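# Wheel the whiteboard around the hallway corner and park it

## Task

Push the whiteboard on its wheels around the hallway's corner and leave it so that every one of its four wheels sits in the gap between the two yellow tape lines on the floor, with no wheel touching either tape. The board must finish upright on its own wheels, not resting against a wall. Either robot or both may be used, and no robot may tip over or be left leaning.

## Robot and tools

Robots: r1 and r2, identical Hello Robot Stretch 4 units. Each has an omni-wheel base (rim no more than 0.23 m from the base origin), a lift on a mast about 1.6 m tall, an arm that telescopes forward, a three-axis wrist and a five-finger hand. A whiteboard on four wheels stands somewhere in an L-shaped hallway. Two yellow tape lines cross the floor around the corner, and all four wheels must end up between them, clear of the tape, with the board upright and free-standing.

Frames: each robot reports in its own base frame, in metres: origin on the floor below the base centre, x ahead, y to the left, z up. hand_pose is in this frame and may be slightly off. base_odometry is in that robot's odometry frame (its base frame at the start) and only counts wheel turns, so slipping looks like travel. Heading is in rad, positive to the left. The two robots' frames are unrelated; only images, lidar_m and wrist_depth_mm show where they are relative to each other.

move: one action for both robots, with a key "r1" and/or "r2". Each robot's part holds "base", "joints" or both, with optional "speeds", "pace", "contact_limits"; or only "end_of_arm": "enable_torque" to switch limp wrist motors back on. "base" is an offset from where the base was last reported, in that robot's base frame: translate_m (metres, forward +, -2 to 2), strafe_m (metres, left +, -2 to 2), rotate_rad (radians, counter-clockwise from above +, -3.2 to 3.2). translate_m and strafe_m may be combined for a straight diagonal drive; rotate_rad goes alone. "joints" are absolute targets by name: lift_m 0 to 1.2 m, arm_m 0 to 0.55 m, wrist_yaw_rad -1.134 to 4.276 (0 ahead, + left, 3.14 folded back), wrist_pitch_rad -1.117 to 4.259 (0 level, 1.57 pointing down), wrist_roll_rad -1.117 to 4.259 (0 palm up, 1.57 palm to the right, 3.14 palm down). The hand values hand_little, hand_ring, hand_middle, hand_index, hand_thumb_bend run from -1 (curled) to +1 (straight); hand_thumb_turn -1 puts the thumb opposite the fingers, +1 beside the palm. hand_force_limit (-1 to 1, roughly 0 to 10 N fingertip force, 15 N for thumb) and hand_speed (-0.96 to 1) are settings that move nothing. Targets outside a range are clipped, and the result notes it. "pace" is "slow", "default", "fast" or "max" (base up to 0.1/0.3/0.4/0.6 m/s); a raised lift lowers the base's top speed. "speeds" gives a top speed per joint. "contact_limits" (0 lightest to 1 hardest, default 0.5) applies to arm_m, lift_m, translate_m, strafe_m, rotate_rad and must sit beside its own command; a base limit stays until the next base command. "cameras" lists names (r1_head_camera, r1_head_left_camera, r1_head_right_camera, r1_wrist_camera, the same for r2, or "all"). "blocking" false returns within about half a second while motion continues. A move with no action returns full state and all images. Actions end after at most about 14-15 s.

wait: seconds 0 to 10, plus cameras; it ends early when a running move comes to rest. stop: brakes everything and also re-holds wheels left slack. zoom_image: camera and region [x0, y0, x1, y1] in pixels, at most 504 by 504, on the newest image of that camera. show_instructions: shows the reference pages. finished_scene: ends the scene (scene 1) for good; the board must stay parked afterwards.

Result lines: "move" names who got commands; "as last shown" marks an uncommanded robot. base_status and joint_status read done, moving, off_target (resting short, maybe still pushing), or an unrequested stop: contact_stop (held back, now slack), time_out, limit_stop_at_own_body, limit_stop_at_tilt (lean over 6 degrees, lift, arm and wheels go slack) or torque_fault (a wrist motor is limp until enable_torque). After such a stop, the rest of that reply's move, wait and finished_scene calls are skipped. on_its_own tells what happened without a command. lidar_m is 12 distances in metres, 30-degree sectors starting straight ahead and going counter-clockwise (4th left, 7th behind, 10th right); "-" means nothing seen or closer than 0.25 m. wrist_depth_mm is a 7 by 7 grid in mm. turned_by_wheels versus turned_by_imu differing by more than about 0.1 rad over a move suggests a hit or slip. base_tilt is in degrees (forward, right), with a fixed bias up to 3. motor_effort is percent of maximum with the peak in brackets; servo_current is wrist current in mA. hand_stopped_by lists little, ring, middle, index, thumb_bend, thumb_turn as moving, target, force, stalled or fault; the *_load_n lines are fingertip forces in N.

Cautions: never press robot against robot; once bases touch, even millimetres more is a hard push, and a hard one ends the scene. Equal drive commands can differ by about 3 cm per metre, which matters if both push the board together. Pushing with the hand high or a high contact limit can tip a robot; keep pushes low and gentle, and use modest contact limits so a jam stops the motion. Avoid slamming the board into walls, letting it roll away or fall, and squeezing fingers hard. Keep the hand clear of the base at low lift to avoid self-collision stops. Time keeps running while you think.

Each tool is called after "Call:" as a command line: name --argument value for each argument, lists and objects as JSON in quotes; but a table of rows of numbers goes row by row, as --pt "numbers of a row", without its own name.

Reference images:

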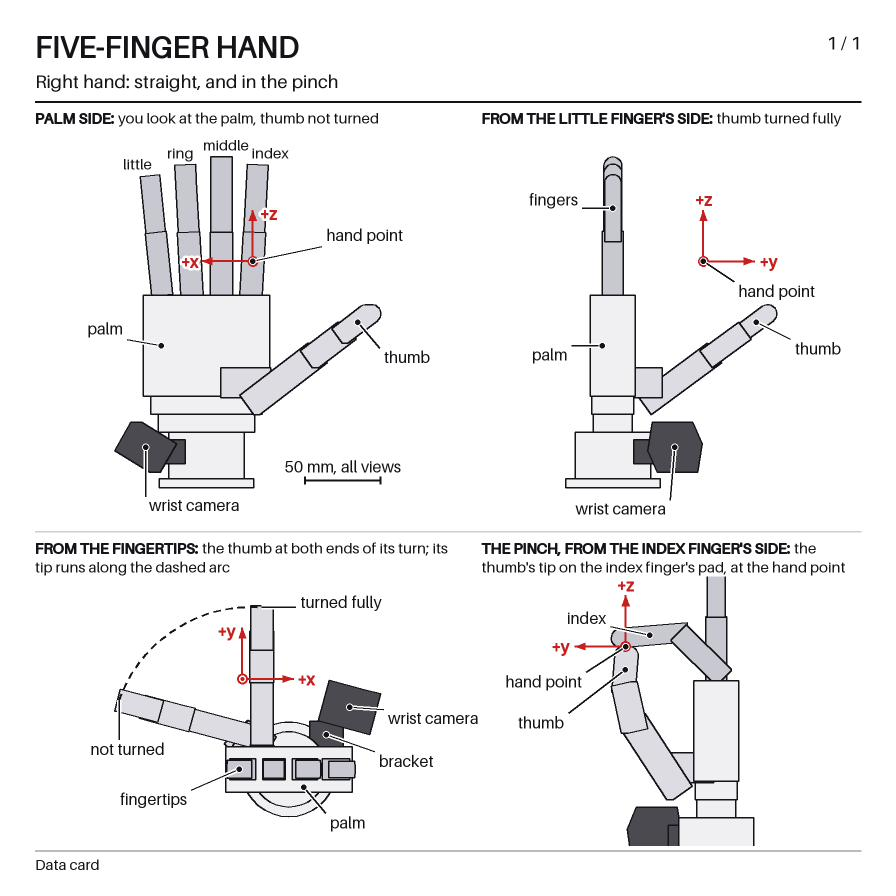

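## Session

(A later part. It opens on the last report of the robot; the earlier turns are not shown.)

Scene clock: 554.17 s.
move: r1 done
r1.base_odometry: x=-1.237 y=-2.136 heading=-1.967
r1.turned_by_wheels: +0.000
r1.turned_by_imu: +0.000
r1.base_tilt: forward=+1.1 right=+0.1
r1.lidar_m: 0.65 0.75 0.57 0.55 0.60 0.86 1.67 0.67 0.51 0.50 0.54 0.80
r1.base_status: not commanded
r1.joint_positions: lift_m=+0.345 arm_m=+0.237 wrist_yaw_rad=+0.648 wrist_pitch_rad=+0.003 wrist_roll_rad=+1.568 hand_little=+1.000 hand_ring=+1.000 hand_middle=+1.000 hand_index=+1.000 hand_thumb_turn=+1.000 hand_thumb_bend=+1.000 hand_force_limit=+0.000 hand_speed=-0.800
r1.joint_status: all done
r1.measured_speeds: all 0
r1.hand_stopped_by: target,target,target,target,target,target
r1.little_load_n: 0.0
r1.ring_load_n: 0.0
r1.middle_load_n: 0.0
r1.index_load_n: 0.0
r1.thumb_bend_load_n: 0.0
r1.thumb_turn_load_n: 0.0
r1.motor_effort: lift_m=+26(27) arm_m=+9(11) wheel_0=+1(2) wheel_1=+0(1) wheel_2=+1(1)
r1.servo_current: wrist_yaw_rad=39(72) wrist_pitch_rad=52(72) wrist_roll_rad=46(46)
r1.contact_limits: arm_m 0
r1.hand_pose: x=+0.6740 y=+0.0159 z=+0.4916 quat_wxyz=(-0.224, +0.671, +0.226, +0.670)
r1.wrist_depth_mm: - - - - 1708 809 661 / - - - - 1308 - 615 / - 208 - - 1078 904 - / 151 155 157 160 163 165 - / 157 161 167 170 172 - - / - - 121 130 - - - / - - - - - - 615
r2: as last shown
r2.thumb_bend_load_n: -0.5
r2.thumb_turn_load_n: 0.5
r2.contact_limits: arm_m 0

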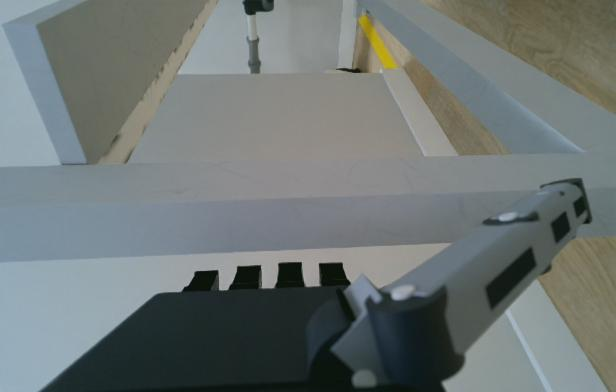

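Call:
move --r1 '{"joints": {"arm_m": 0.258, "wrist_yaw_rad": 0.69}, "contact_limits": {"arm_m": 0.0}, "pace": "slow"}' --cameras '["r1_wrist_camera"]'

Call:
move --r1 '{"joints": {"hand_force_limit": -0.7, "hand_speed": -0.9, "hand_index": -0.35, "hand_middle": -0.35, "hand_ring": -0.35, "hand_little": -0.35}}' --cameras '["r1_head_camera", "r1_wrist_camera"]'

Scene clock: 559.97 s.
move: r1 done
r1.base_odometry: x=-1.237 y=-2.136 heading=-1.967
r1.turned_by_wheels: +0.000
r1.turned_by_imu: +0.000
r1.base_tilt: forward=+1.1 right=+0.1
r1.lidar_m: 0.65 0.78 0.59 0.55 0.61 0.86 1.69 0.70 0.52 0.50 0.54 0.78
r1.base_status: not commanded
r1.joint_positions: lift_m=+0.345 arm_m=+0.257 wrist_yaw_rad=+0.688 wrist_pitch_rad=+0.003 wrist_roll_rad=+1.568 hand_little=+1.000 hand_ring=+1.000 hand_middle=+1.000 hand_index=+1.000 hand_thumb_turn=+1.000 hand_thumb_bend=+1.000 hand_force_limit=+0.000 hand_speed=-0.800
r1.joint_status: all done
r1.measured_speeds: all 0
r1.hand_stopped_by: target,target,target,target,target,target
r1.little_load_n: -0.5
r1.ring_load_n: 0.0
r1.middle_load_n: 0.0
r1.index_load_n: 0.0
r1.thumb_bend_load_n: 0.0
r1.thumb_turn_load_n: 0.0
r1.motor_effort: lift_m=+26(27) arm_m=+9(10) wheel_0=+1(2) wheel_1=+0(1) wheel_2=+1(1)
r1.servo_current: wrist_yaw_rad=33(85) wrist_pitch_rad=59(59) wrist_roll_rad=20(52)
r1.contact_limits: arm_m 0
r1.hand_pose: x=+0.6932 y=+0.0265 z=+0.4916 quat_wxyz=(-0.237, +0.666, +0.240, +0.665)
r1.wrist_depth_mm: - - - - 1708 768 640 / - 251 - - 1255 960 - / - - - - 1025 866 - / 136 138 144 - 142 144 - / 137 139 145 145 147 - - / - - 121 130 - - - / - - - - - - -
r2: as last shown
r2.little_load_n: 1.5
r2.thumb_bend_load_n: 0.0
r2.contact_limits: arm_m 0

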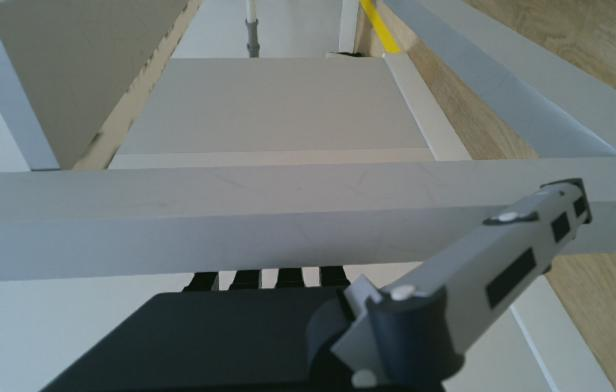

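Scene clock: 564.97 s.
move: r1 off_target
r1.base_odometry: x=-1.237 y=-2.136 heading=-1.967
r1.turned_by_wheels: +0.000
r1.turned_by_imu: +0.000
r1.base_tilt: forward=+1.1 right=+0.1
r1.lidar_m: 0.65 0.76 0.58 0.55 0.60 0.88 1.68 0.70 0.49 0.51 0.55 0.78
r1.base_status: not commanded
r1.joint_positions: lift_m=+0.345 arm_m=+0.258 wrist_yaw_rad=+0.690 wrist_pitch_rad=+0.003 wrist_roll_rad=+1.569 hand_little=-0.080 hand_ring=-0.052 hand_middle=-0.024 hand_index=+0.013 hand_thumb_turn=+1.000 hand_thumb_bend=+1.000 hand_force_limit=-0.700 hand_speed=-0.900
r1.joint_status: hand_little off_target (ended at -0.080, target -0.350); hand_ring off_target (ended at -0.052, target -0.350); hand_middle off_target (ended at -0.024, target -0.350); hand_index off_target (ended at +0.013, target -0.350); the others done
r1.measured_speeds: all 0
r1.hand_stopped_by: force,force,force,force,target,target
r1.little_load_n: 2.5
r1.ring_load_n: 1.5
r1.middle_load_n: 0.5
r1.index_load_n: 0.0
r1.thumb_bend_load_n: 0.0
r1.thumb_turn_load_n: 0.0
r1.motor_effort: lift_m=+27(27) arm_m=+8(9) wheel_0=+1(2) wheel_1=-1(1) wheel_2=+1(1)
r1.servo_current: wrist_yaw_rad=39(52) wrist_pitch_rad=52(78) wrist_roll_rad=20(59)
r1.contact_limits: arm_m 0
r1.hand_pose: x=+0.6932 y=+0.0270 z=+0.4916 quat_wxyz=(-0.238, +0.666, +0.240, +0.665)
r1.wrist_depth_mm: - - - - 1537 - 634 / - 228 - - 1182 976 - / 144 147 - - 152 809 - / 129 131 136 138 139 141 - / 134 138 146 146 147 - - / - - 121 129 - - - / - - - - - - -
r2: as last shown
r2.little_load_n: 2.0
r2.thumb_turn_load_n: 0.0
r2.contact_limits: arm_m 0

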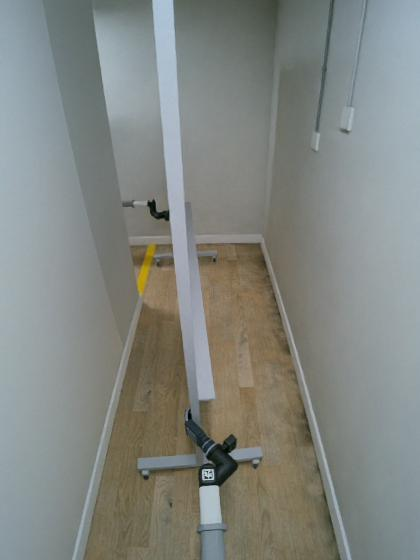

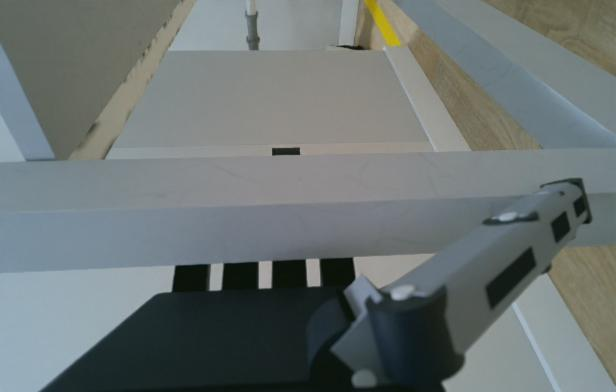

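Call:
move --r1 '{"joints": {"hand_speed": -0.6, "hand_thumb_turn": -1}}' --cameras '[]'

Call:
move --r1 '{"joints": {"hand_speed": -0.85, "hand_thumb_bend": 0.2}}' --cameras '["r1_head_camera", "r1_wrist_camera"]'

Scene clock: 571.80 s.
move: r1 done
r1.base_odometry: x=-1.237 y=-2.136 heading=-1.967
r1.turned_by_wheels: +0.000
r1.turned_by_imu: +0.000
r1.base_tilt: forward=+1.1 right=+0.1
r1.lidar_m: 0.64 0.77 0.58 0.55 0.60 0.89 1.68 0.69 0.51 0.50 0.53 0.78
r1.base_status: not commanded
r1.joint_positions: lift_m=+0.345 arm_m=+0.258 wrist_yaw_rad=+0.690 wrist_pitch_rad=+0.003 wrist_roll_rad=+1.569 hand_little=-0.080 hand_ring=-0.052 hand_middle=-0.024 hand_index=+0.013 hand_thumb_turn=-1.000 hand_thumb_bend=+1.000 hand_force_limit=-0.700 hand_speed=-0.600
r1.joint_status: all done
r1.measured_speeds: all 0
r1.hand_stopped_by: force,force,force,force,target,target
r1.little_load_n: 2.5
r1.ring_load_n: 1.5
r1.middle_load_n: 0.5
r1.index_load_n: 0.0
r1.thumb_bend_load_n: 0.0
r1.thumb_turn_load_n: 0.0
r1.motor_effort: lift_m=+27(27) arm_m=+8(8) wheel_0=+2(2) wheel_1=+0(1) wheel_2=+1(1)
r1.servo_current: wrist_yaw_rad=39(52) wrist_pitch_rad=39(78) wrist_roll_rad=20(65)
r1.contact_limits: arm_m 0
r1.hand_pose: x=+0.6932 y=+0.0270 z=+0.4916 quat_wxyz=(-0.238, +0.666, +0.240, +0.665)
r1.wrist_depth_mm: - - - - 1397 - 634 / - 227 - - 1182 976 - / 145 147 - - 991 820 - / 129 131 137 - 140 142 143 / 134 138 146 - - 149 647 / - - 121 - - - 627 / - - - - - - -
r2.base_odometry: x=+2.008 y=-1.629 heading=-0.940
r2.turned_by_wheels: +0.000
r2.turned_by_imu: +0.000
r2.base_tilt: forward=-1.8 right=+0.0
r2.lidar_m: 0.51 0.51 0.33 0.32 0.33 0.44 1.03 0.95 0.64 0.58 0.59 0.84
r2.base_status: not commanded
r2.joint_positions: lift_m=+0.345 arm_m=+0.378 wrist_yaw_rad=+0.668 wrist_pitch_rad=+0.003 wrist_roll_rad=+1.567 hand_little=+0.032 hand_ring=+0.069 hand_middle=+0.097 hand_index=+0.144 hand_thumb_turn=-1.000 hand_thumb_bend=+0.250 hand_force_limit=-0.700 hand_speed=-0.850
r2.joint_status: not commanded
r2.measured_speeds: all 0
r2.hand_stopped_by: force,force,force,force,target,target
r2.little_load_n: 2.0
r2.ring_load_n: 0.5
r2.middle_load_n: 0.0
r2.index_load_n: 0.0
r2.thumb_bend_load_n: 0.0
r2.thumb_turn_load_n: 0.5
r2.motor_effort: lift_m=+26(27) arm_m=+8(8) wheel_0=-1(1) wheel_1=+0(1) wheel_2=+0(1)
r2.servo_current: wrist_yaw_rad=39(46) wrist_pitch_rad=52(72) wrist_roll_rad=52(65)
r2.contact_limits: arm_m 0
r2.hand_pose: x=+0.8139 y=+0.0211 z=+0.4915 quat_wxyz=(-0.230, +0.669, +0.233, +0.667)
r2.wrist_depth_mm: 126 160 - - - 809 691 / 126 161 - - - 854 661 / 120 173 - - - 917 699 / 122 146 - - - 809 661 / 126 131 130 132 136 136 136 / 133 134 136 139 - 142 144 / - - 115 - - - -

Scene clock: 575.73 s.
move: r1 off_target
r1.base_odometry: x=-1.237 y=-2.136 heading=-1.967
r1.turned_by_wheels: +0.000
r1.turned_by_imu: +0.000
r1.base_tilt: forward=+1.1 right=+0.1
r1.lidar_m: 0.65 0.77 0.57 0.56 0.60 0.87 1.68 0.69 0.50 0.50 0.55 0.79
r1.base_status: not commanded
r1.joint_positions: lift_m=+0.345 arm_m=+0.258 wrist_yaw_rad=+0.690 wrist_pitch_rad=+0.003 wrist_roll_rad=+1.569 hand_little=-0.080 hand_ring=-0.052 hand_middle=-0.024 hand_index=+0.013 hand_thumb_turn=-1.000 hand_thumb_bend=+0.235 hand_force_limit=-0.700 hand_speed=-0.850
r1.joint_status: hand_thumb_bend off_target (ended at +0.235, target +0.200); the others done
r1.measured_speeds: all 0
r1.hand_stopped_by: force,force,force,force,force,target
r1.little_load_n: 2.5
r1.ring_load_n: 1.5
r1.middle_load_n: 0.5
r1.index_load_n: 0.0
r1.thumb_bend_load_n: 2.5
r1.thumb_turn_load_n: 0.0
r1.motor_effort: lift_m=+26(27) arm_m=+8(8) wheel_0=+1(2) wheel_1=+0(1) wheel_2=+1(1)
r1.servo_current: wrist_yaw_rad=39(52) wrist_pitch_rad=59(72) wrist_roll_rad=20(52)
r1.contact_limits: arm_m 0
r1.hand_pose: x=+0.6932 y=+0.0270 z=+0.4916 quat_wxyz=(-0.238, +0.666, +0.240, +0.665)
r1.wrist_depth_mm: - - - - 1537 - 634 / - 228 - - 1205 960 - / 144 147 - - 991 820 - / 129 131 137 - 140 142 143 / 134 138 146 - 148 150 654 / - - 121 - - - 627 / - - - - - - -
r2: as last shown
r2.thumb_turn_load_n: 0.0
r2.contact_limits: arm_m 0

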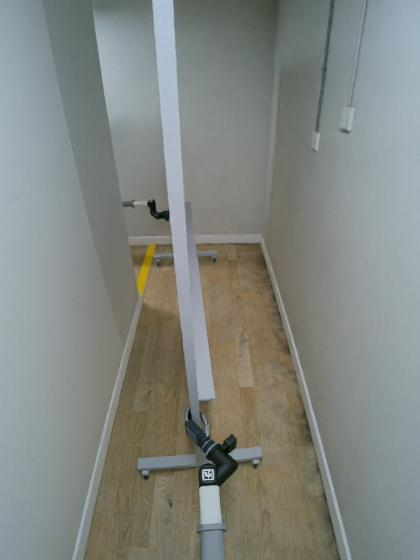

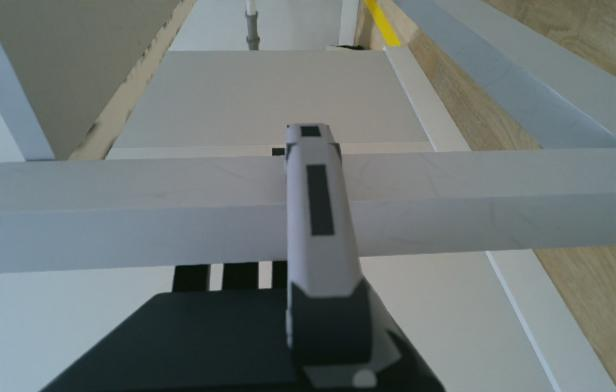

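Call:
move --r1 '{"joints": {"hand_thumb_bend": 0.45, "hand_index": 0.1, "hand_middle": 0.08, "hand_ring": 0.06, "hand_little": 0.04}}' --cameras '[]'

Call:
move --r1 '{"base": {"translate_m": 0.02, "strafe_m": -0.038}, "pace": "slow"}' --r2 '{"base": {"translate_m": -0.068, "strafe_m": 0.005}, "pace": "slow"}' --cameras '["r1_head_camera", "r1_wrist_camera", "r2_head_camera", "r2_wrist_camera"]'

Scene clock: 608.67 s.
move: r1 done
r1.base_odometry: x=-1.237 y=-2.136 heading=-1.967
r1.turned_by_wheels: +0.000
r1.turned_by_imu: +0.000
r1.base_tilt: forward=+1.1 right=+0.1
r1.lidar_m: 0.66 0.75 0.56 0.55 0.60 0.86 1.68 0.70 0.52 0.51 0.54 0.78
r1.base_status: not commanded
r1.joint_positions: lift_m=+0.345 arm_m=+0.258 wrist_yaw_rad=+0.690 wrist_pitch_rad=+0.003 wrist_roll_rad=+1.569 hand_little=+0.040 hand_ring=+0.060 hand_middle=+0.080 hand_index=+0.100 hand_thumb_turn=-1.000 hand_thumb_bend=+0.450 hand_force_limit=-0.700 hand_speed=-0.850
r1.joint_status: all done
r1.measured_speeds: all 0
r1.hand_stopped_by: target,target,target,target,target,target
r1.little_load_n: 0.0
r1.ring_load_n: 0.0
r1.middle_load_n: 0.0
r1.index_load_n: 0.0
r1.thumb_bend_load_n: 0.0
r1.thumb_turn_load_n: 0.0
r1.motor_effort: lift_m=+26(27) arm_m=+8(8) wheel_0=+1(2) wheel_1=+0(1) wheel_2=+1(1)
r1.servo_current: wrist_yaw_rad=39(52) wrist_pitch_rad=39(65) wrist_roll_rad=33(52)
r1.contact_limits: arm_m 0
r1.hand_pose: x=+0.6932 y=+0.0270 z=+0.4916 quat_wxyz=(-0.238, +0.666, +0.240, +0.665)
r1.wrist_depth_mm: - - - - 1708 - 634 / - - - - 1205 1025 - / - - - - 1008 866 - / 129 134 140 - 140 144 146 / 136 138 146 - 148 150 627 / - - 121 - - - 640 / - - - - - - -
r2: as last shown
r2.contact_limits: arm_m 0

Scene clock: 610.60 s.
move: r1 done; r2 done
r1.base_odometry: x=-1.279 y=-2.139 heading=-1.966
r1.turned_by_wheels: +0.001
r1.turned_by_imu: +0.002
r1.base_tilt: forward=+1.1 right=+0.1
r1.lidar_m: 0.63 0.82 0.62 0.59 0.64 0.94 1.56 0.65 0.48 0.46 0.51 0.72
r1.base_status: done
r1.joint_positions: lift_m=+0.345 arm_m=+0.258 wrist_yaw_rad=+0.697 wrist_pitch_rad=+0.003 wrist_roll_rad=+1.569 hand_little=+0.040 hand_ring=+0.060 hand_middle=+0.080 hand_index=+0.100 hand_thumb_turn=-1.000 hand_thumb_bend=+0.450 hand_force_limit=-0.700 hand_speed=-0.850
r1.joint_status: not commanded
r1.measured_speeds: all 0
r1.hand_stopped_by: target,target,target,target,target,target
r1.little_load_n: 0.0
r1.ring_load_n: 0.0
r1.middle_load_n: 0.0
r1.index_load_n: 0.5
r1.thumb_bend_load_n: 0.0
r1.thumb_turn_load_n: 0.0
r1.motor_effort: lift_m=+26(27) arm_m=+8(8) wheel_0=+8(13) wheel_1=+0(6) wheel_2=-2(7)
r1.servo_current: wrist_yaw_rad=52(59) wrist_pitch_rad=52(72) wrist_roll_rad=33(65)
r1.contact_limits: arm_m 0
r1.hand_pose: x=+0.6930 y=+0.0288 z=+0.4915 quat_wxyz=(-0.241, +0.665, +0.242, +0.664)
r1.wrist_depth_mm: - - - - 1708 768 634 / - - - - 1229 1042 - / - - - - - 917 - / - - 150 - 147 154 155 / 128 130 131 - 138 142 142 / 136 135 121 - - - 634 / - - - - - - 609
r2.base_odometry: x=+1.972 y=-1.572 heading=-0.940
r2.turned_by_wheels: +0.000
r2.turned_by_imu: -0.001
r2.base_tilt: forward=-1.9 right=+0.1
r2.lidar_m: 0.64 0.50 0.34 0.30 0.31 0.41 1.03 0.95 0.65 0.58 0.62 0.87
r2.base_status: done
r2.joint_positions: lift_m=+0.345 arm_m=+0.378 wrist_yaw_rad=+0.669 wrist_pitch_rad=+0.003 wrist_roll_rad=+1.567 hand_little=+0.032 hand_ring=+0.069 hand_middle=+0.097 hand_index=+0.144 hand_thumb_turn=-1.000 hand_thumb_bend=+0.251 hand_force_limit=-0.700 hand_speed=-0.850
r2.joint_status: not commanded
r2.measured_speeds: all 0
r2.hand_stopped_by: force,force,force,force,target,target
r2.little_load_n: 5.5
r2.ring_load_n: 2.0
r2.middle_load_n: 0.0
r2.index_load_n: 0.0
r2.thumb_bend_load_n: 5.5
r2.thumb_turn_load_n: 1.5
r2.motor_effort: lift_m=+26(27) arm_m=+6(8) wheel_0=-4(8) wheel_1=-4(5) wheel_2=+4(11)
r2.servo_current: wrist_yaw_rad=33(52) wrist_pitch_rad=65(85) wrist_roll_rad=46(72)
r2.contact_limits: arm_m 0
r2.hand_pose: x=+0.8140 y=+0.0214 z=+0.4915 quat_wxyz=(-0.231, +0.669, +0.234, +0.667)
r2.wrist_depth_mm: 119 160 - - - 866 691 / 120 172 - - - 917 699 / 127 173 - - - 931 691 / 132 143 145 147 151 152 165 / 138 138 141 140 140 143 145 / - - 154 155 - - - / - - 115 - - - -

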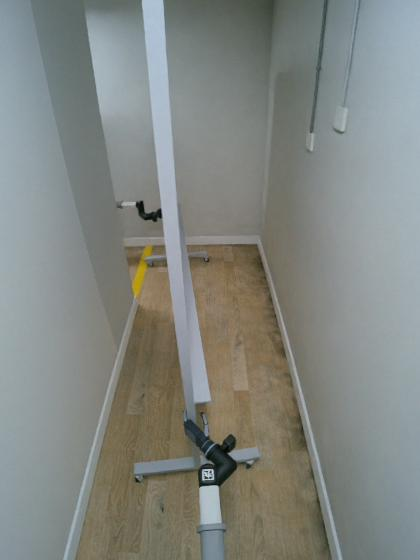

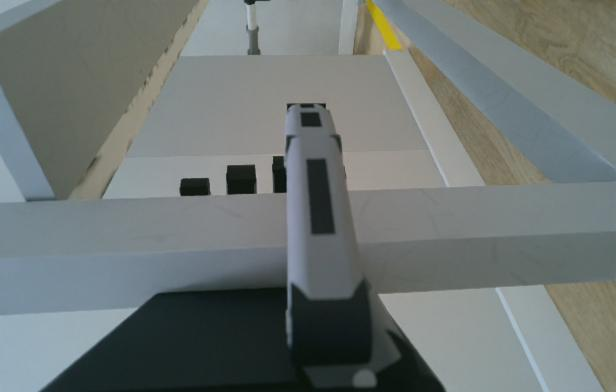

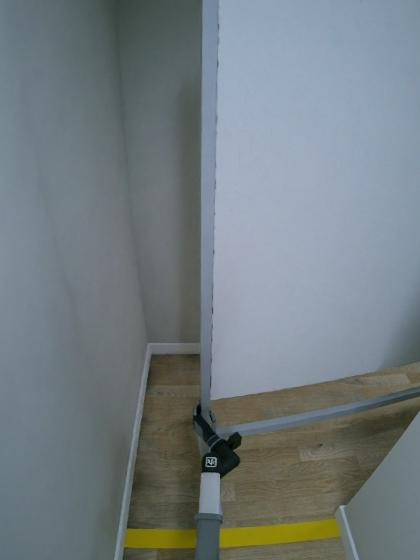

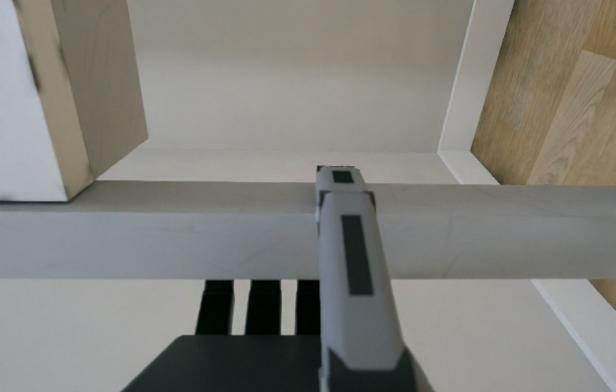

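Call:
move --r2 '{"joints": {"hand_thumb_bend": 0.42, "hand_index": 0.25, "hand_middle": 0.22, "hand_ring": 0.2, "hand_little": 0.18}}' --cameras '[]'

Call:
move --r1 '{"base": {"translate_m": 0.034, "strafe_m": -0.045}, "pace": "slow"}' --r2 '{"base": {"translate_m": -0.105, "strafe_m": 0.0}, "pace": "slow"}' --cameras '["r1_head_camera", "r1_wrist_camera", "r2_head_camera", "r2_wrist_camera"]'

Scene clock: 619.97 s.
move: r2 done
r1: as last shown
r1.turned_by_wheels: +0.000
r1.turned_by_imu: +0.000
r1.motor_effort: lift_m=+26(27) arm_m=+8(8) wheel_0=+9(9) wheel_1=+0(0) wheel_2=-2(2)
r1.contact_limits: arm_m 0
r2.base_odometry: x=+1.972 y=-1.572 heading=-0.940
r2.turned_by_wheels: +0.000
r2.turned_by_imu: +0.000
r2.base_tilt: forward=-1.8 right=+0.0
r2.lidar_m: 0.63 0.47 0.32 0.30 0.30 0.42 0.98 0.96 0.64 0.60 0.61 0.84
r2.base_status: not commanded
r2.joint_positions: lift_m=+0.345 arm_m=+0.378 wrist_yaw_rad=+0.669 wrist_pitch_rad=+0.003 wrist_roll_rad=+1.567 hand_little=+0.180 hand_ring=+0.200 hand_middle=+0.220 hand_index=+0.250 hand_thumb_turn=-1.000 hand_thumb_bend=+0.420 hand_force_limit=-0.700 hand_speed=-0.850
r2.joint_status: all done
r2.measured_speeds: all 0
r2.hand_stopped_by: target,target,target,target,target,target
r2.little_load_n: 0.0
r2.ring_load_n: 0.0
r2.middle_load_n: 0.0
r2.index_load_n: 0.0
r2.thumb_bend_load_n: 0.0
r2.thumb_turn_load_n: 0.5
r2.motor_effort: lift_m=+26(26) arm_m=+6(6) wheel_0=-4(5) wheel_1=-4(4) wheel_2=+2(4)
r2.servo_current: wrist_yaw_rad=39(46) wrist_pitch_rad=46(65) wrist_roll_rad=33(59)
r2.contact_limits: arm_m 0
r2.hand_pose: x=+0.8140 y=+0.0214 z=+0.4915 quat_wxyz=(-0.231, +0.669, +0.234, +0.667)
r2.wrist_depth_mm: 120 161 - - - 854 691 / 120 174 - - - 917 661 / 127 174 - - - 917 691 / 131 145 146 140 151 152 165 / 138 138 141 - 141 143 144 / - - 156 154 - - - / - - 115 - - - -

Scene clock: 622.30 s.
move: r1 done; r2 done
r1.base_odometry: x=-1.334 y=-2.153 heading=-1.966
r1.turned_by_wheels: +0.000
r1.turned_by_imu: +0.001
r1.base_tilt: forward=+1.1 right=+0.1
r1.lidar_m: 0.64 0.87 0.65 0.64 0.68 1.00 1.37 0.59 0.44 0.42 0.46 0.65
r1.base_status: done
r1.joint_positions: lift_m=+0.345 arm_m=+0.258 wrist_yaw_rad=+0.699 wrist_pitch_rad=+0.003 wrist_roll_rad=+1.569 hand_little=+0.040 hand_ring=+0.060 hand_middle=+0.080 hand_index=+0.100 hand_thumb_turn=-1.000 hand_thumb_bend=+0.450 hand_force_limit=-0.700 hand_speed=-0.850
r1.joint_status: not commanded
r1.measured_speeds: all 0
r1.hand_stopped_by: target,target,target,target,target,target
r1.little_load_n: 0.0
r1.ring_load_n: 0.0
r1.middle_load_n: 0.0
r1.index_load_n: 0.5
r1.thumb_bend_load_n: 0.0
r1.thumb_turn_load_n: 0.0
r1.motor_effort: lift_m=+26(27) arm_m=+8(8) wheel_0=+7(18) wheel_1=+1(4) wheel_2=-2(9)
r1.servo_current: wrist_yaw_rad=65(65) wrist_pitch_rad=39(72) wrist_roll_rad=59(78)
r1.contact_limits: arm_m 0
r1.hand_pose: x=+0.6929 y=+0.0295 z=+0.4915 quat_wxyz=(-0.241, +0.665, +0.243, +0.664)
r1.wrist_depth_mm: - - - - 1756 798 661 / - - - - 1281 1025 591 / - - - - 1118 976 - / - 144 151 - 148 160 155 / 129 130 131 - 137 142 143 / 136 135 121 - - - 654 / - - - - - - 634
r2.base_odometry: x=+1.910 y=-1.487 heading=-0.941
r2.turned_by_wheels: -0.001
r2.turned_by_imu: +0.000
r2.base_tilt: forward=-1.9 right=+0.0
r2.lidar_m: 0.64 0.50 0.31 0.29 0.31 0.42 0.97 0.99 0.65 0.60 0.63 0.83
r2.base_status: done
r2.joint_positions: lift_m=+0.345 arm_m=+0.378 wrist_yaw_rad=+0.672 wrist_pitch_rad=+0.003 wrist_roll_rad=+1.568 hand_little=+0.180 hand_ring=+0.200 hand_middle=+0.220 hand_index=+0.250 hand_thumb_turn=-1.000 hand_thumb_bend=+0.420 hand_force_limit=-0.700 hand_speed=-0.850
r2.joint_status: not commanded
r2.measured_speeds: all 0
r2.hand_stopped_by: target,target,target,target,target,target
r2.little_load_n: 0.0
r2.ring_load_n: 0.0
r2.middle_load_n: 0.0
r2.index_load_n: 0.0
r2.thumb_bend_load_n: 0.0
r2.thumb_turn_load_n: 0.5
r2.motor_effort: lift_m=+26(27) arm_m=+6(6) wheel_0=-3(8) wheel_1=-3(5) wheel_2=-1(13)
r2.servo_current: wrist_yaw_rad=46(46) wrist_pitch_rad=52(65) wrist_roll_rad=33(72)
r2.contact_limits: arm_m 0
r2.hand_pose: x=+0.8139 y=+0.0222 z=+0.4915 quat_wxyz=(-0.232, +0.668, +0.235, +0.667)
r2.wrist_depth_mm: 215 218 - - - 917 224 / 228 229 - - - 917 233 / 236 239 - - - 931 245 / - - - - - - 668 / - - - 177 - - 627 / - - 156 154 - - - / - - 115 - - - -

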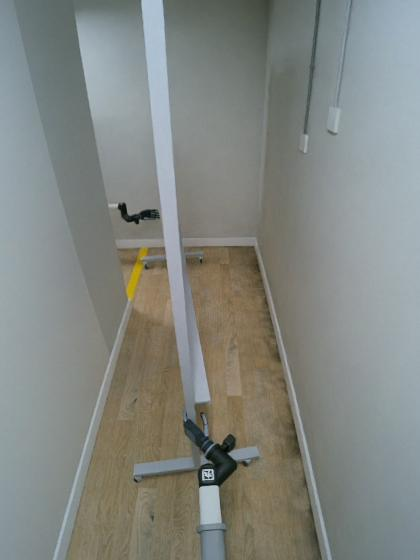

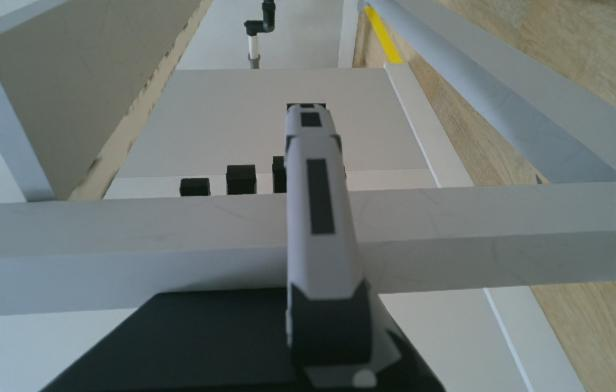

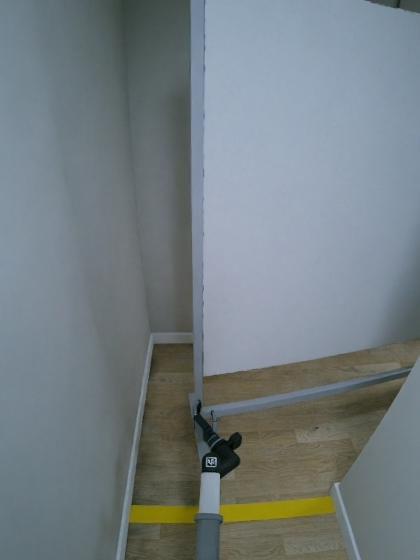

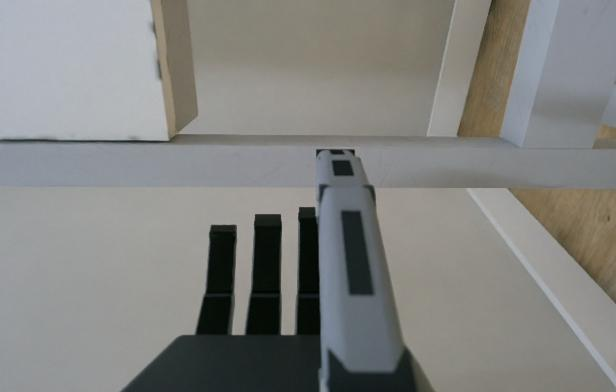

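Call:
move --r2 '{"joints": {"hand_speed": -0.5, "hand_thumb_bend": 1, "hand_index": 1, "hand_middle": 1, "hand_ring": 1, "hand_little": 1}}' --cameras '[]'

Call:
move --r2 '{"base": {"translate_m": 0.106, "strafe_m": 0.006}, "pace": "slow"}' --cameras '["r2_wrist_camera"]'

Call:
move --r2 '{"joints": {"hand_force_limit": -0.7, "hand_speed": -0.9, "hand_index": -0.35, "hand_middle": -0.35, "hand_ring": -0.35, "hand_little": -0.35}}' --cameras '["r2_head_camera", "r2_wrist_camera"]'

Scene clock: 636.03 s.
move: r2 done
r1: as last shown
r1.turned_by_imu: +0.000
r1.index_load_n: 0.0
r1.motor_effort: lift_m=+26(27) arm_m=+8(8) wheel_0=+7(7) wheel_1=+1(1) wheel_2=-2(2)
r1.contact_limits: arm_m 0
r2.base_odometry: x=+1.910 y=-1.487 heading=-0.941
r2.turned_by_wheels: +0.000
r2.turned_by_imu: +0.000
r2.base_tilt: forward=-1.9 right=+0.1
r2.lidar_m: 0.64 0.47 0.33 0.27 0.31 0.43 0.99 0.97 0.64 0.60 0.63 0.85
r2.base_status: not commanded
r2.joint_positions: lift_m=+0.345 arm_m=+0.378 wrist_yaw_rad=+0.672 wrist_pitch_rad=+0.003 wrist_roll_rad=+1.568 hand_little=+1.000 hand_ring=+1.000 hand_middle=+1.000 hand_index=+1.000 hand_thumb_turn=-1.000 hand_thumb_bend=+1.000 hand_force_limit=-0.700 hand_speed=-0.500
r2.joint_status: all done
r2.measured_speeds: all 0
r2.hand_stopped_by: target,target,target,target,target,target
r2.little_load_n: 0.0
r2.ring_load_n: 0.0
r2.middle_load_n: 0.0
r2.index_load_n: 0.0
r2.thumb_bend_load_n: 0.0
r2.thumb_turn_load_n: 0.0
r2.motor_effort: lift_m=+26(26) arm_m=+6(6) wheel_0=-3(4) wheel_1=-3(3) wheel_2=-1(1)
r2.servo_current: wrist_yaw_rad=46(46) wrist_pitch_rad=39(72) wrist_roll_rad=65(65)
r2.contact_limits: arm_m 0
r2.hand_pose: x=+0.8139 y=+0.0222 z=+0.4915 quat_wxyz=(-0.232, +0.668, +0.235, +0.667)
r2.wrist_depth_mm: 214 217 - - - 917 224 / 227 229 - 114 - 904 233 / 236 241 - - - 904 244 / - - - - - - 661 / - - - - - - 634 / - - - - - - - / - - 115 - - - -

Scene clock: 638.37 s.
move: r2 done
r1: as last shown
r1.index_load_n: 0.5
r1.contact_limits: arm_m 0
r2.base_odometry: x=+1.977 y=-1.569 heading=-0.941
r2.turned_by_wheels: +0.000
r2.turned_by_imu: +0.002
r2.base_tilt: forward=-2.0 right=+0.1
r2.lidar_m: 0.49 0.50 0.32 0.29 0.32 0.41 1.01 0.96 0.63 0.59 0.62 0.89
r2.base_status: done
r2.joint_positions: lift_m=+0.345 arm_m=+0.378 wrist_yaw_rad=+0.672 wrist_pitch_rad=+0.003 wrist_roll_rad=+1.568 hand_little=+1.000 hand_ring=+1.000 hand_middle=+1.000 hand_index=+1.000 hand_thumb_turn=-1.000 hand_thumb_bend=+1.000 hand_force_limit=-0.700 hand_speed=-0.500
r2.joint_status: not commanded
r2.measured_speeds: all 0
r2.hand_stopped_by: target,target,target,target,target,target
r2.little_load_n: 0.0
r2.ring_load_n: 0.0
r2.middle_load_n: 0.0
r2.index_load_n: 0.0
r2.thumb_bend_load_n: 0.0
r2.thumb_turn_load_n: 0.5
r2.motor_effort: lift_m=+26(27) arm_m=+6(6) wheel_0=+4(8) wheel_1=+3(6) wheel_2=-2(7)
r2.servo_current: wrist_yaw_rad=46(52) wrist_pitch_rad=46(72) wrist_roll_rad=46(65)
r2.contact_limits: arm_m 0
r2.hand_pose: x=+0.8139 y=+0.0222 z=+0.4915 quat_wxyz=(-0.232, +0.668, +0.235, +0.667)
r2.wrist_depth_mm: 124 173 - - - 854 691 / 131 173 - 114 - 917 668 / 138 174 - - - 904 691 / 146 174 - - - - 699 / 152 155 158 158 - 163 164 / 159 161 162 163 - 167 170 / - - 115 - - - -

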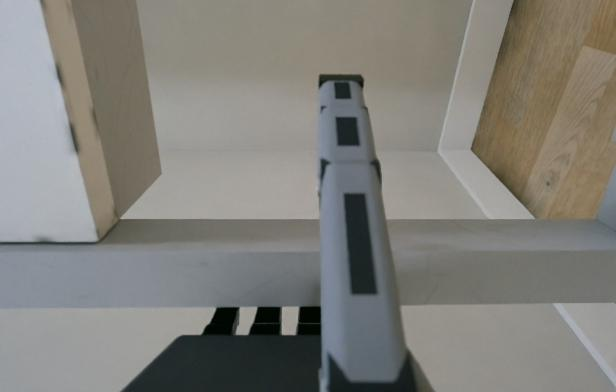

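Scene clock: 643.37 s.
move: r2 off_target
r1: as last shown
r1.thumb_turn_load_n: 0.5
r1.contact_limits: arm_m 0
r2.base_odometry: x=+1.977 y=-1.569 heading=-0.941
r2.turned_by_wheels: +0.000
r2.turned_by_imu: +0.000
r2.base_tilt: forward=-1.9 right=+0.0
r2.lidar_m: 0.53 0.49 0.32 0.29 0.31 0.41 1.02 0.96 0.65 0.60 0.63 0.88
r2.base_status: not commanded
r2.joint_positions: lift_m=+0.345 arm_m=+0.378 wrist_yaw_rad=+0.672 wrist_pitch_rad=+0.003 wrist_roll_rad=+1.568 hand_little=+0.470 hand_ring=+0.489 hand_middle=+0.507 hand_index=+0.526 hand_thumb_turn=-1.000 hand_thumb_bend=+1.000 hand_force_limit=-0.700 hand_speed=-0.900
r2.joint_status: hand_little off_target (ended at +0.470, target -0.350); hand_ring off_target (ended at +0.489, target -0.350); hand_middle off_target (ended at +0.507, target -0.350); hand_index off_target (ended at +0.526, target -0.350); the others done
r2.measured_speeds: all 0
r2.hand_stopped_by: force,force,force,force,target,target
r2.little_load_n: 2.0
r2.ring_load_n: 1.0
r2.middle_load_n: 0.0
r2.index_load_n: 0.0
r2.thumb_bend_load_n: 0.0
r2.thumb_turn_load_n: 0.5
r2.motor_effort: lift_m=+26(27) arm_m=+6(6) wheel_0=+4(4) wheel_1=+3(3) wheel_2=-2(2)
r2.servo_current: wrist_yaw_rad=39(46) wrist_pitch_rad=72(78) wrist_roll_rad=59(72)
r2.contact_limits: arm_m 0
r2.hand_pose: x=+0.8139 y=+0.0222 z=+0.4915 quat_wxyz=(-0.232, +0.668, +0.235, +0.667)
r2.wrist_depth_mm: 122 173 - - - 854 699 / 129 173 - 114 - 917 661 / 135 173 - - - 917 691 / 145 169 - - - 176 661 / 151 153 154 156 - 160 159 / 158 160 162 162 - 167 517 / - - 115 - - - -

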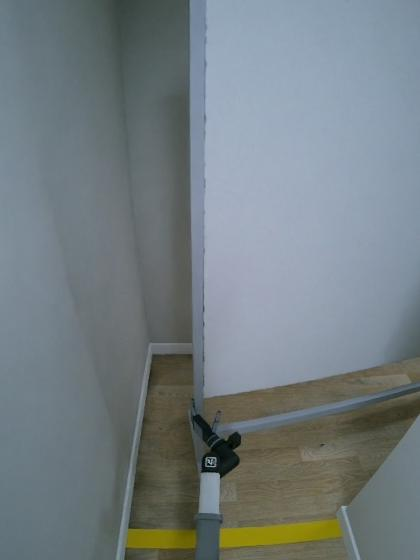

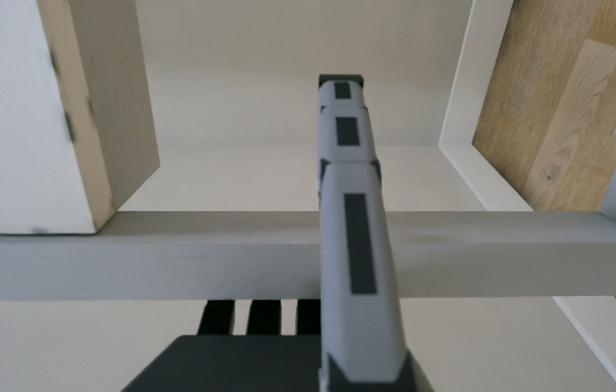

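Call:
move --r2 '{"joints": {"hand_speed": -0.5, "hand_index": 1, "hand_middle": 1, "hand_ring": 1, "hand_little": 1}}' --cameras '[]'

Call:
move --r2 '{"base": {"translate_m": 0.028}, "joints": {"wrist_yaw_rad": 0.735}, "pace": "slow", "contact_limits": {"translate_m": 0.1}}' --cameras '["r2_wrist_camera"]'

Call:
move --r2 '{"joints": {"hand_force_limit": -0.7, "hand_speed": -0.9, "hand_index": -0.4, "hand_middle": -0.4, "hand_ring": -0.4, "hand_little": -0.4}}' --cameras '["r2_head_camera", "r2_wrist_camera"]'

Scene clock: 650.73 s.
move: r2 done
r1: as last shown
r1.thumb_turn_load_n: 0.0
r1.contact_limits: arm_m 0
r2.base_odometry: x=+1.977 y=-1.569 heading=-0.941
r2.turned_by_wheels: +0.000
r2.turned_by_imu: -0.001
r2.base_tilt: forward=-1.9 right=+0.1
r2.lidar_m: 0.53 0.49 0.32 0.30 0.29 0.42 0.96 0.95 0.66 0.60 0.61 0.87
r2.base_status: not commanded
r2.joint_positions: lift_m=+0.345 arm_m=+0.378 wrist_yaw_rad=+0.672 wrist_pitch_rad=+0.003 wrist_roll_rad=+1.568 hand_little=+1.000 hand_ring=+1.000 hand_middle=+1.000 hand_index=+1.000 hand_thumb_turn=-1.000 hand_thumb_bend=+1.000 hand_force_limit=-0.700 hand_speed=-0.500
r2.joint_status: all done
r2.measured_speeds: all 0
r2.hand_stopped_by: target,target,target,target,target,target
r2.little_load_n: 0.0
r2.ring_load_n: 0.0
r2.middle_load_n: 0.0
r2.index_load_n: 0.0
r2.thumb_bend_load_n: 0.0
r2.thumb_turn_load_n: 0.5
r2.motor_effort: lift_m=+26(26) arm_m=+6(7) wheel_0=+2(4) wheel_1=+2(3) wheel_2=-2(2)
r2.servo_current: wrist_yaw_rad=33(46) wrist_pitch_rad=39(72) wrist_roll_rad=59(59)
r2.contact_limits: arm_m 0
r2.hand_pose: x=+0.8139 y=+0.0222 z=+0.4915 quat_wxyz=(-0.232, +0.668, +0.235, +0.667)
r2.wrist_depth_mm: 123 173 - - - 854 691 / 131 174 - 114 - 904 668 / 138 174 - - - 917 691 / 146 174 - - - - 691 / 153 156 158 159 - 163 164 / 159 161 163 164 - 167 535 / - - 115 - - - -

Scene clock: 652.07 s.
move: r2 done
r1: as last shown
r1.contact_limits: arm_m 0
r2.base_odometry: x=+1.994 y=-1.591 heading=-0.940
r2.turned_by_wheels: +0.001
r2.turned_by_imu: +0.001
r2.base_tilt: forward=-1.9 right=+0.1
r2.lidar_m: 0.52 0.50 0.33 0.30 0.30 0.42 1.00 0.98 0.66 0.60 0.62 0.85
r2.base_status: done
r2.joint_positions: lift_m=+0.345 arm_m=+0.378 wrist_yaw_rad=+0.732 wrist_pitch_rad=+0.003 wrist_roll_rad=+1.568 hand_little=+1.000 hand_ring=+1.000 hand_middle=+1.000 hand_index=+1.000 hand_thumb_turn=-1.000 hand_thumb_bend=+1.000 hand_force_limit=-0.700 hand_speed=-0.500
r2.joint_status: all done
r2.measured_speeds: all 0
r2.hand_stopped_by: target,target,target,target,target,target
r2.little_load_n: 0.0
r2.ring_load_n: 0.0
r2.middle_load_n: 0.0
r2.index_load_n: 0.0
r2.thumb_bend_load_n: 0.0
r2.thumb_turn_load_n: 0.0
r2.motor_effort: lift_m=+26(27) arm_m=+6(6) wheel_0=+3(8) wheel_1=+2(5) wheel_2=+2(7)
r2.servo_current: wrist_yaw_rad=39(52) wrist_pitch_rad=46(65) wrist_roll_rad=26(65)
r2.contact_limits: arm_m 0; translate_m 0.1
r2.hand_pose: x=+0.8121 y=+0.0380 z=+0.4915 quat_wxyz=(-0.251, +0.661, +0.254, +0.660)
r2.wrist_depth_mm: 134 161 - - - 842 691 / 127 161 - 114 - 917 654 / 115 173 - - - 866 691 / 121 162 - - - - 661 / 123 139 135 136 - 138 139 / 128 130 129 134 - 137 137 / - - 115 - - - -

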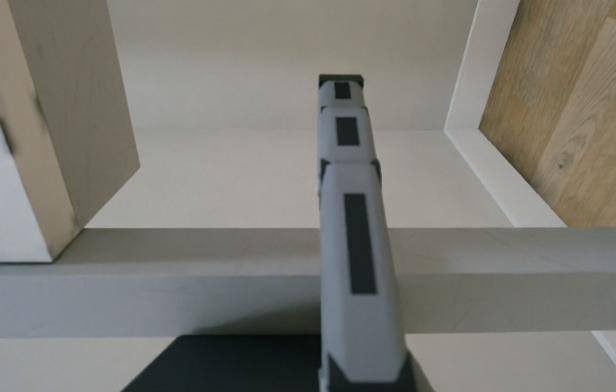

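Scene clock: 657.27 s.
move: r2 off_target
r1: as last shown
r1.contact_limits: arm_m 0
r2.base_odometry: x=+1.994 y=-1.591 heading=-0.940
r2.turned_by_wheels: +0.000
r2.turned_by_imu: +0.000
r2.base_tilt: forward=-1.9 right=+0.0
r2.lidar_m: 0.52 0.50 0.30 0.29 0.31 0.44 1.01 0.96 0.66 0.59 0.63 0.85
r2.base_status: not commanded
r2.joint_positions: lift_m=+0.345 arm_m=+0.378 wrist_yaw_rad=+0.733 wrist_pitch_rad=+0.003 wrist_roll_rad=+1.568 hand_little=-0.108 hand_ring=-0.061 hand_middle=-0.015 hand_index=+0.032 hand_thumb_turn=-1.000 hand_thumb_bend=+1.000 hand_force_limit=-0.700 hand_speed=-0.900
r2.joint_status: hand_little off_target (ended at -0.108, target -0.400); hand_ring off_target (ended at -0.061, target -0.400); hand_middle off_target (ended at -0.015, target -0.400); hand_index off_target (ended at +0.032, target -0.400); the others done
r2.measured_speeds: all 0
r2.hand_stopped_by: force,force,force,force,target,target
r2.little_load_n: 1.5
r2.ring_load_n: 0.5
r2.middle_load_n: -0.5
r2.index_load_n: 0.0
r2.thumb_bend_load_n: 0.0
r2.thumb_turn_load_n: 0.5
r2.motor_effort: lift_m=+26(27) arm_m=+6(6) wheel_0=+3(3) wheel_1=+2(2) wheel_2=+1(2)
r2.servo_current: wrist_yaw_rad=33(46) wrist_pitch_rad=59(72) wrist_roll_rad=65(65)
r2.contact_limits: arm_m 0; translate_m 0.1
r2.hand_pose: x=+0.8121 y=+0.0383 z=+0.4915 quat_wxyz=(-0.252, +0.661, +0.255, +0.659)
r2.wrist_depth_mm: 126 160 - - - 854 691 / 127 161 - 114 - 904 654 / 114 173 - - - 866 699 / 120 - - - - - 668 / 121 129 130 131 - 139 133 / 127 128 130 133 - 133 135 / - - 115 - - - -

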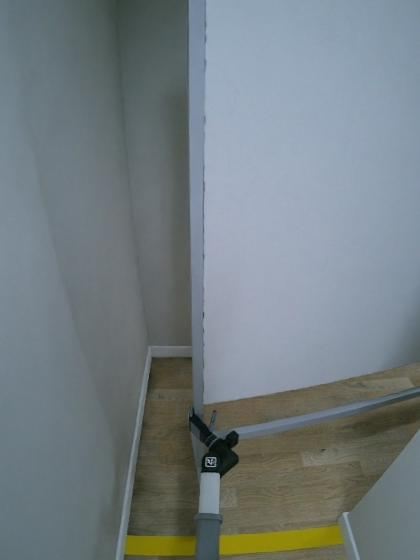

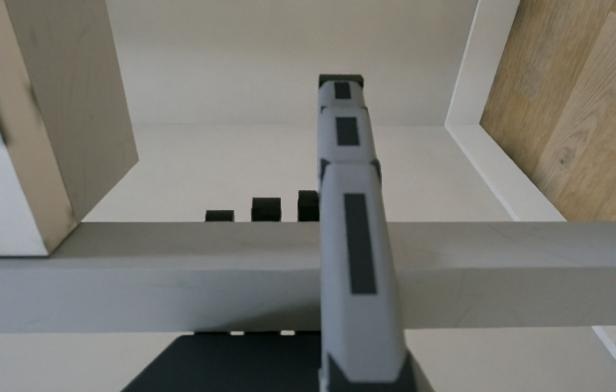

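Call:
move --r2 '{"joints": {"hand_speed": -0.7, "hand_thumb_bend": 0.35}}' --cameras '[]'

Call:
move --r1 '{"base": {"translate_m": 0.01, "strafe_m": -0.007}, "pace": "slow"}' --r2 '{"base": {"translate_m": -0.06, "strafe_m": -0.015}, "joints": {"wrist_yaw_rad": 0.773}, "pace": "slow"}' --cameras '["r2_head_camera", "r2_wrist_camera"]'

Scene clock: 672.50 s.
move: r2 done
r1: as last shown
r1.contact_limits: arm_m 0
r2.base_odometry: x=+1.994 y=-1.591 heading=-0.940
r2.turned_by_wheels: +0.000
r2.turned_by_imu: +0.000
r2.base_tilt: forward=-1.9 right=+0.1
r2.lidar_m: 0.52 0.50 0.33 0.27 0.29 0.43 1.00 0.93 0.66 0.59 0.63 0.87
r2.base_status: not commanded
r2.joint_positions: lift_m=+0.345 arm_m=+0.378 wrist_yaw_rad=+0.733 wrist_pitch_rad=+0.003 wrist_roll_rad=+1.568 hand_little=-0.108 hand_ring=-0.061 hand_middle=-0.015 hand_index=+0.032 hand_thumb_turn=-1.000 hand_thumb_bend=+0.350 hand_force_limit=-0.700 hand_speed=-0.700
r2.joint_status: all done
r2.measured_speeds: all 0
r2.hand_stopped_by: force,force,force,force,target,target
r2.little_load_n: 1.5
r2.ring_load_n: 0.5
r2.middle_load_n: 0.0
r2.index_load_n: 0.0
r2.thumb_bend_load_n: 0.0
r2.thumb_turn_load_n: 0.0
r2.motor_effort: lift_m=+26(27) arm_m=+6(7) wheel_0=+3(3) wheel_1=+2(2) wheel_2=+1(2)
r2.servo_current: wrist_yaw_rad=39(46) wrist_pitch_rad=65(72) wrist_roll_rad=39(65)
r2.contact_limits: arm_m 0; translate_m 0.1
r2.hand_pose: x=+0.8121 y=+0.0383 z=+0.4915 quat_wxyz=(-0.252, +0.661, +0.255, +0.659)
r2.wrist_depth_mm: 126 160 - - - 854 699 / 127 161 - - - 917 661 / 114 173 - - - 854 699 / 120 - - - - - 661 / 121 129 130 130 - 139 133 / 127 128 130 134 - 134 135 / - - 115 - - - -

Scene clock: 674.33 s.
move: r1 done; r2 done
r1.base_odometry: x=-1.344 y=-2.160 heading=-1.966
r1.turned_by_wheels: +0.000
r1.turned_by_imu: -0.001
r1.base_tilt: forward=+1.1 right=+0.1
r1.lidar_m: 0.63 0.90 0.67 0.63 0.67 1.02 1.35 0.57 0.44 0.41 0.44 0.65
r1.base_status: done
r1.joint_positions: lift_m=+0.345 arm_m=+0.258 wrist_yaw_rad=+0.698 wrist_pitch_rad=+0.003 wrist_roll_rad=+1.569 hand_little=+0.040 hand_ring=+0.060 hand_middle=+0.080 hand_index=+0.100 hand_thumb_turn=-1.000 hand_thumb_bend=+0.450 hand_force_limit=-0.700 hand_speed=-0.850
r1.joint_status: not commanded
r1.measured_speeds: all 0
r1.hand_stopped_by: target,target,target,target,target,target
r1.little_load_n: 0.5
r1.ring_load_n: 0.0
r1.middle_load_n: 0.0
r1.index_load_n: 0.5
r1.thumb_bend_load_n: 0.0
r1.thumb_turn_load_n: 0.0
r1.motor_effort: lift_m=+26(27) arm_m=+8(8) wheel_0=+6(16) wheel_1=+2(4) wheel_2=-5(9)
r1.servo_current: wrist_yaw_rad=59(65) wrist_pitch_rad=39(72) wrist_roll_rad=39(46)
r1.contact_limits: arm_m 0
r1.hand_pose: x=+0.6930 y=+0.0292 z=+0.4915 quat_wxyz=(-0.241, +0.665, +0.243, +0.664)
r1.wrist_depth_mm: - - - - 1708 842 661 / - - - - 1336 - 609 / - - - - 1160 976 - / - 144 152 - 154 778 156 / 128 131 131 - 139 143 143 / 136 135 121 - - - 654 / - - - - - - 647
r2.base_odometry: x=+1.946 y=-1.552 heading=-0.939
r2.turned_by_wheels: +0.001
r2.turned_by_imu: +0.002
r2.base_tilt: forward=-1.9 right=+0.0
r2.lidar_m: 0.52 0.50 0.34 0.30 0.33 0.45 1.07 0.94 0.64 0.58 0.60 0.83
r2.base_status: done
r2.joint_positions: lift_m=+0.345 arm_m=+0.378 wrist_yaw_rad=+0.773 wrist_pitch_rad=+0.003 wrist_roll_rad=+1.568 hand_little=-0.108 hand_ring=-0.061 hand_middle=-0.015 hand_index=+0.032 hand_thumb_turn=-1.000 hand_thumb_bend=+0.350 hand_force_limit=-0.700 hand_speed=-0.700
r2.joint_status: all done
r2.measured_speeds: all 0
r2.hand_stopped_by: force,force,force,force,target,target
r2.little_load_n: 6.0
r2.ring_load_n: 2.5
r2.middle_load_n: 0.0
r2.index_load_n: 0.0
r2.thumb_bend_load_n: 0.0
r2.thumb_turn_load_n: 0.0
r2.motor_effort: lift_m=+26(26) arm_m=+6(6) wheel_0=+3(6) wheel_1=-1(5) wheel_2=+8(14)
r2.servo_current: wrist_yaw_rad=33(46) wrist_pitch_rad=52(65) wrist_roll_rad=39(72)
r2.contact_limits: arm_m 0
r2.hand_pose: x=+0.8103 y=+0.0490 z=+0.4915 quat_wxyz=(-0.265, +0.655, +0.268, +0.654)
r2.wrist_depth_mm: 134 161 - - - 891 691 / 127 162 - - - 904 661 / 115 174 - - - - 699 / 121 144 145 146 - 143 634 / 123 125 126 127 129 131 134 / 131 132 137 145 - 139 - / - - 115 - - - -

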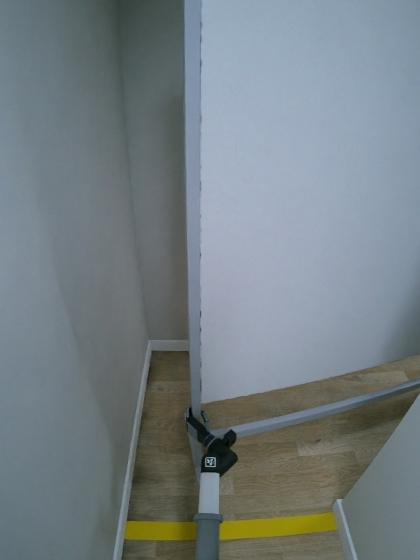

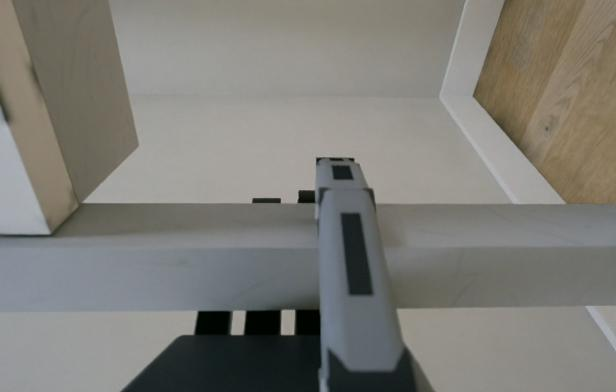

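Call:
move --r1 '{"base": {"translate_m": 0.028, "strafe_m": -0.022}, "pace": "slow"}' --r2 '{"base": {"translate_m": -0.088, "strafe_m": -0.016}, "joints": {"wrist_yaw_rad": 0.833}, "pace": "slow"}' --cameras '["r1_wrist_camera", "r2_head_camera", "r2_wrist_camera"]'

Scene clock: 686.00 s.
move: r1 done; r2 done
r1.base_odometry: x=-1.374 y=-2.177 heading=-1.965
r1.turned_by_wheels: +0.001
r1.turned_by_imu: +0.001
r1.base_tilt: forward=+1.1 right=+0.1
r1.lidar_m: 0.65 0.93 0.67 0.66 0.71 1.02 1.35 0.55 0.40 0.39 0.43 0.63
r1.base_status: done
r1.joint_positions: lift_m=+0.345 arm_m=+0.258 wrist_yaw_rad=+0.698 wrist_pitch_rad=+0.003 wrist_roll_rad=+1.569 hand_little=+0.040 hand_ring=+0.060 hand_middle=+0.080 hand_index=+0.100 hand_thumb_turn=-1.000 hand_thumb_bend=+0.450 hand_force_limit=-0.700 hand_speed=-0.850
r1.joint_status: not commanded
r1.measured_speeds: all 0
r1.hand_stopped_by: target,target,target,target,target,target
r1.little_load_n: 1.0
r1.ring_load_n: 0.0
r1.middle_load_n: 0.5
r1.index_load_n: 1.0
r1.thumb_bend_load_n: 0.0
r1.thumb_turn_load_n: 0.0
r1.motor_effort: lift_m=+26(27) arm_m=+8(8) wheel_0=+9(15) wheel_1=+1(3) wheel_2=-3(9)
r1.servo_current: wrist_yaw_rad=46(65) wrist_pitch_rad=59(59) wrist_roll_rad=46(52)
r1.contact_limits: arm_m 0
r1.hand_pose: x=+0.6930 y=+0.0292 z=+0.4915 quat_wxyz=(-0.241, +0.665, +0.243, +0.664)
r1.wrist_depth_mm: - - - - 1281 891 661 / - - - - 1336 - 615 / - 225 - - 1182 976 - / - 144 152 - 154 163 156 / 129 131 132 - 139 143 144 / 136 135 121 - - - 654 / - - - - - - 661
r2.base_odometry: x=+1.882 y=-1.490 heading=-0.938
r2.turned_by_wheels: +0.001
r2.turned_by_imu: +0.003
r2.base_tilt: forward=-1.9 right=+0.1
r2.lidar_m: 0.54 0.52 0.34 0.31 0.33 0.45 1.12 0.92 0.62 0.58 0.59 0.80
r2.base_status: done
r2.joint_positions: lift_m=+0.345 arm_m=+0.378 wrist_yaw_rad=+0.838 wrist_pitch_rad=+0.003 wrist_roll_rad=+1.568 hand_little=-0.107 hand_ring=-0.061 hand_middle=-0.015 hand_index=+0.032 hand_thumb_turn=-1.000 hand_thumb_bend=+0.350 hand_force_limit=-0.700 hand_speed=-0.700
r2.joint_status: all done
r2.measured_speeds: all 0
r2.hand_stopped_by: force,force,force,force,target,target
r2.little_load_n: 9.5
r2.ring_load_n: 4.5
r2.middle_load_n: 0.0
r2.index_load_n: 0.0
r2.thumb_bend_load_n: 0.5
r2.thumb_turn_load_n: 0.5
r2.motor_effort: lift_m=+26(27) arm_m=+5(6) wheel_0=+6(12) wheel_1=+1(6) wheel_2=+10(18)
r2.servo_current: wrist_yaw_rad=39(65) wrist_pitch_rad=52(72) wrist_roll_rad=13(65)
r2.contact_limits: arm_m 0
r2.hand_pose: x=+0.8066 y=+0.0657 z=+0.4915 quat_wxyz=(-0.286, +0.647, +0.289, +0.645)
r2.wrist_depth_mm: 119 158 - - - 931 699 / 119 159 - - - 854 699 / 119 160 - - - - 661 / 124 137 138 140 137 140 148 / 130 131 132 133 132 136 139 / - - 152 151 - - - / - - 115 - - - -

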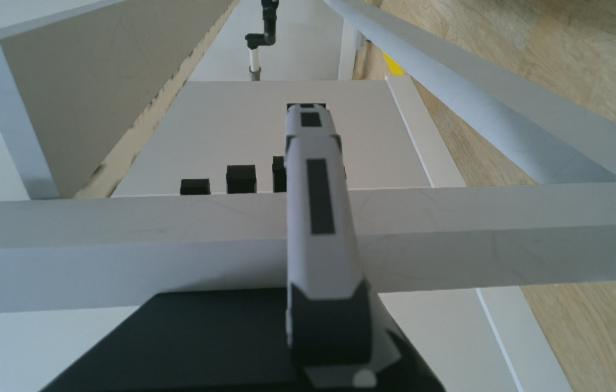

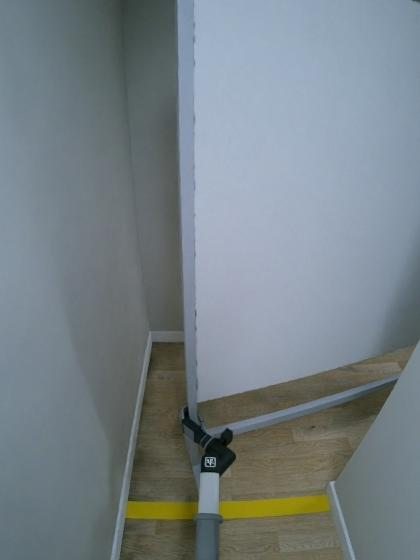

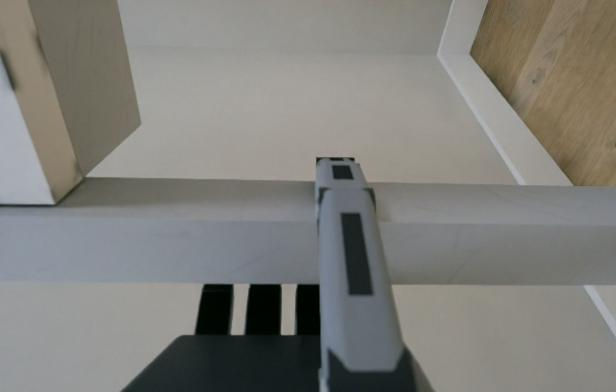

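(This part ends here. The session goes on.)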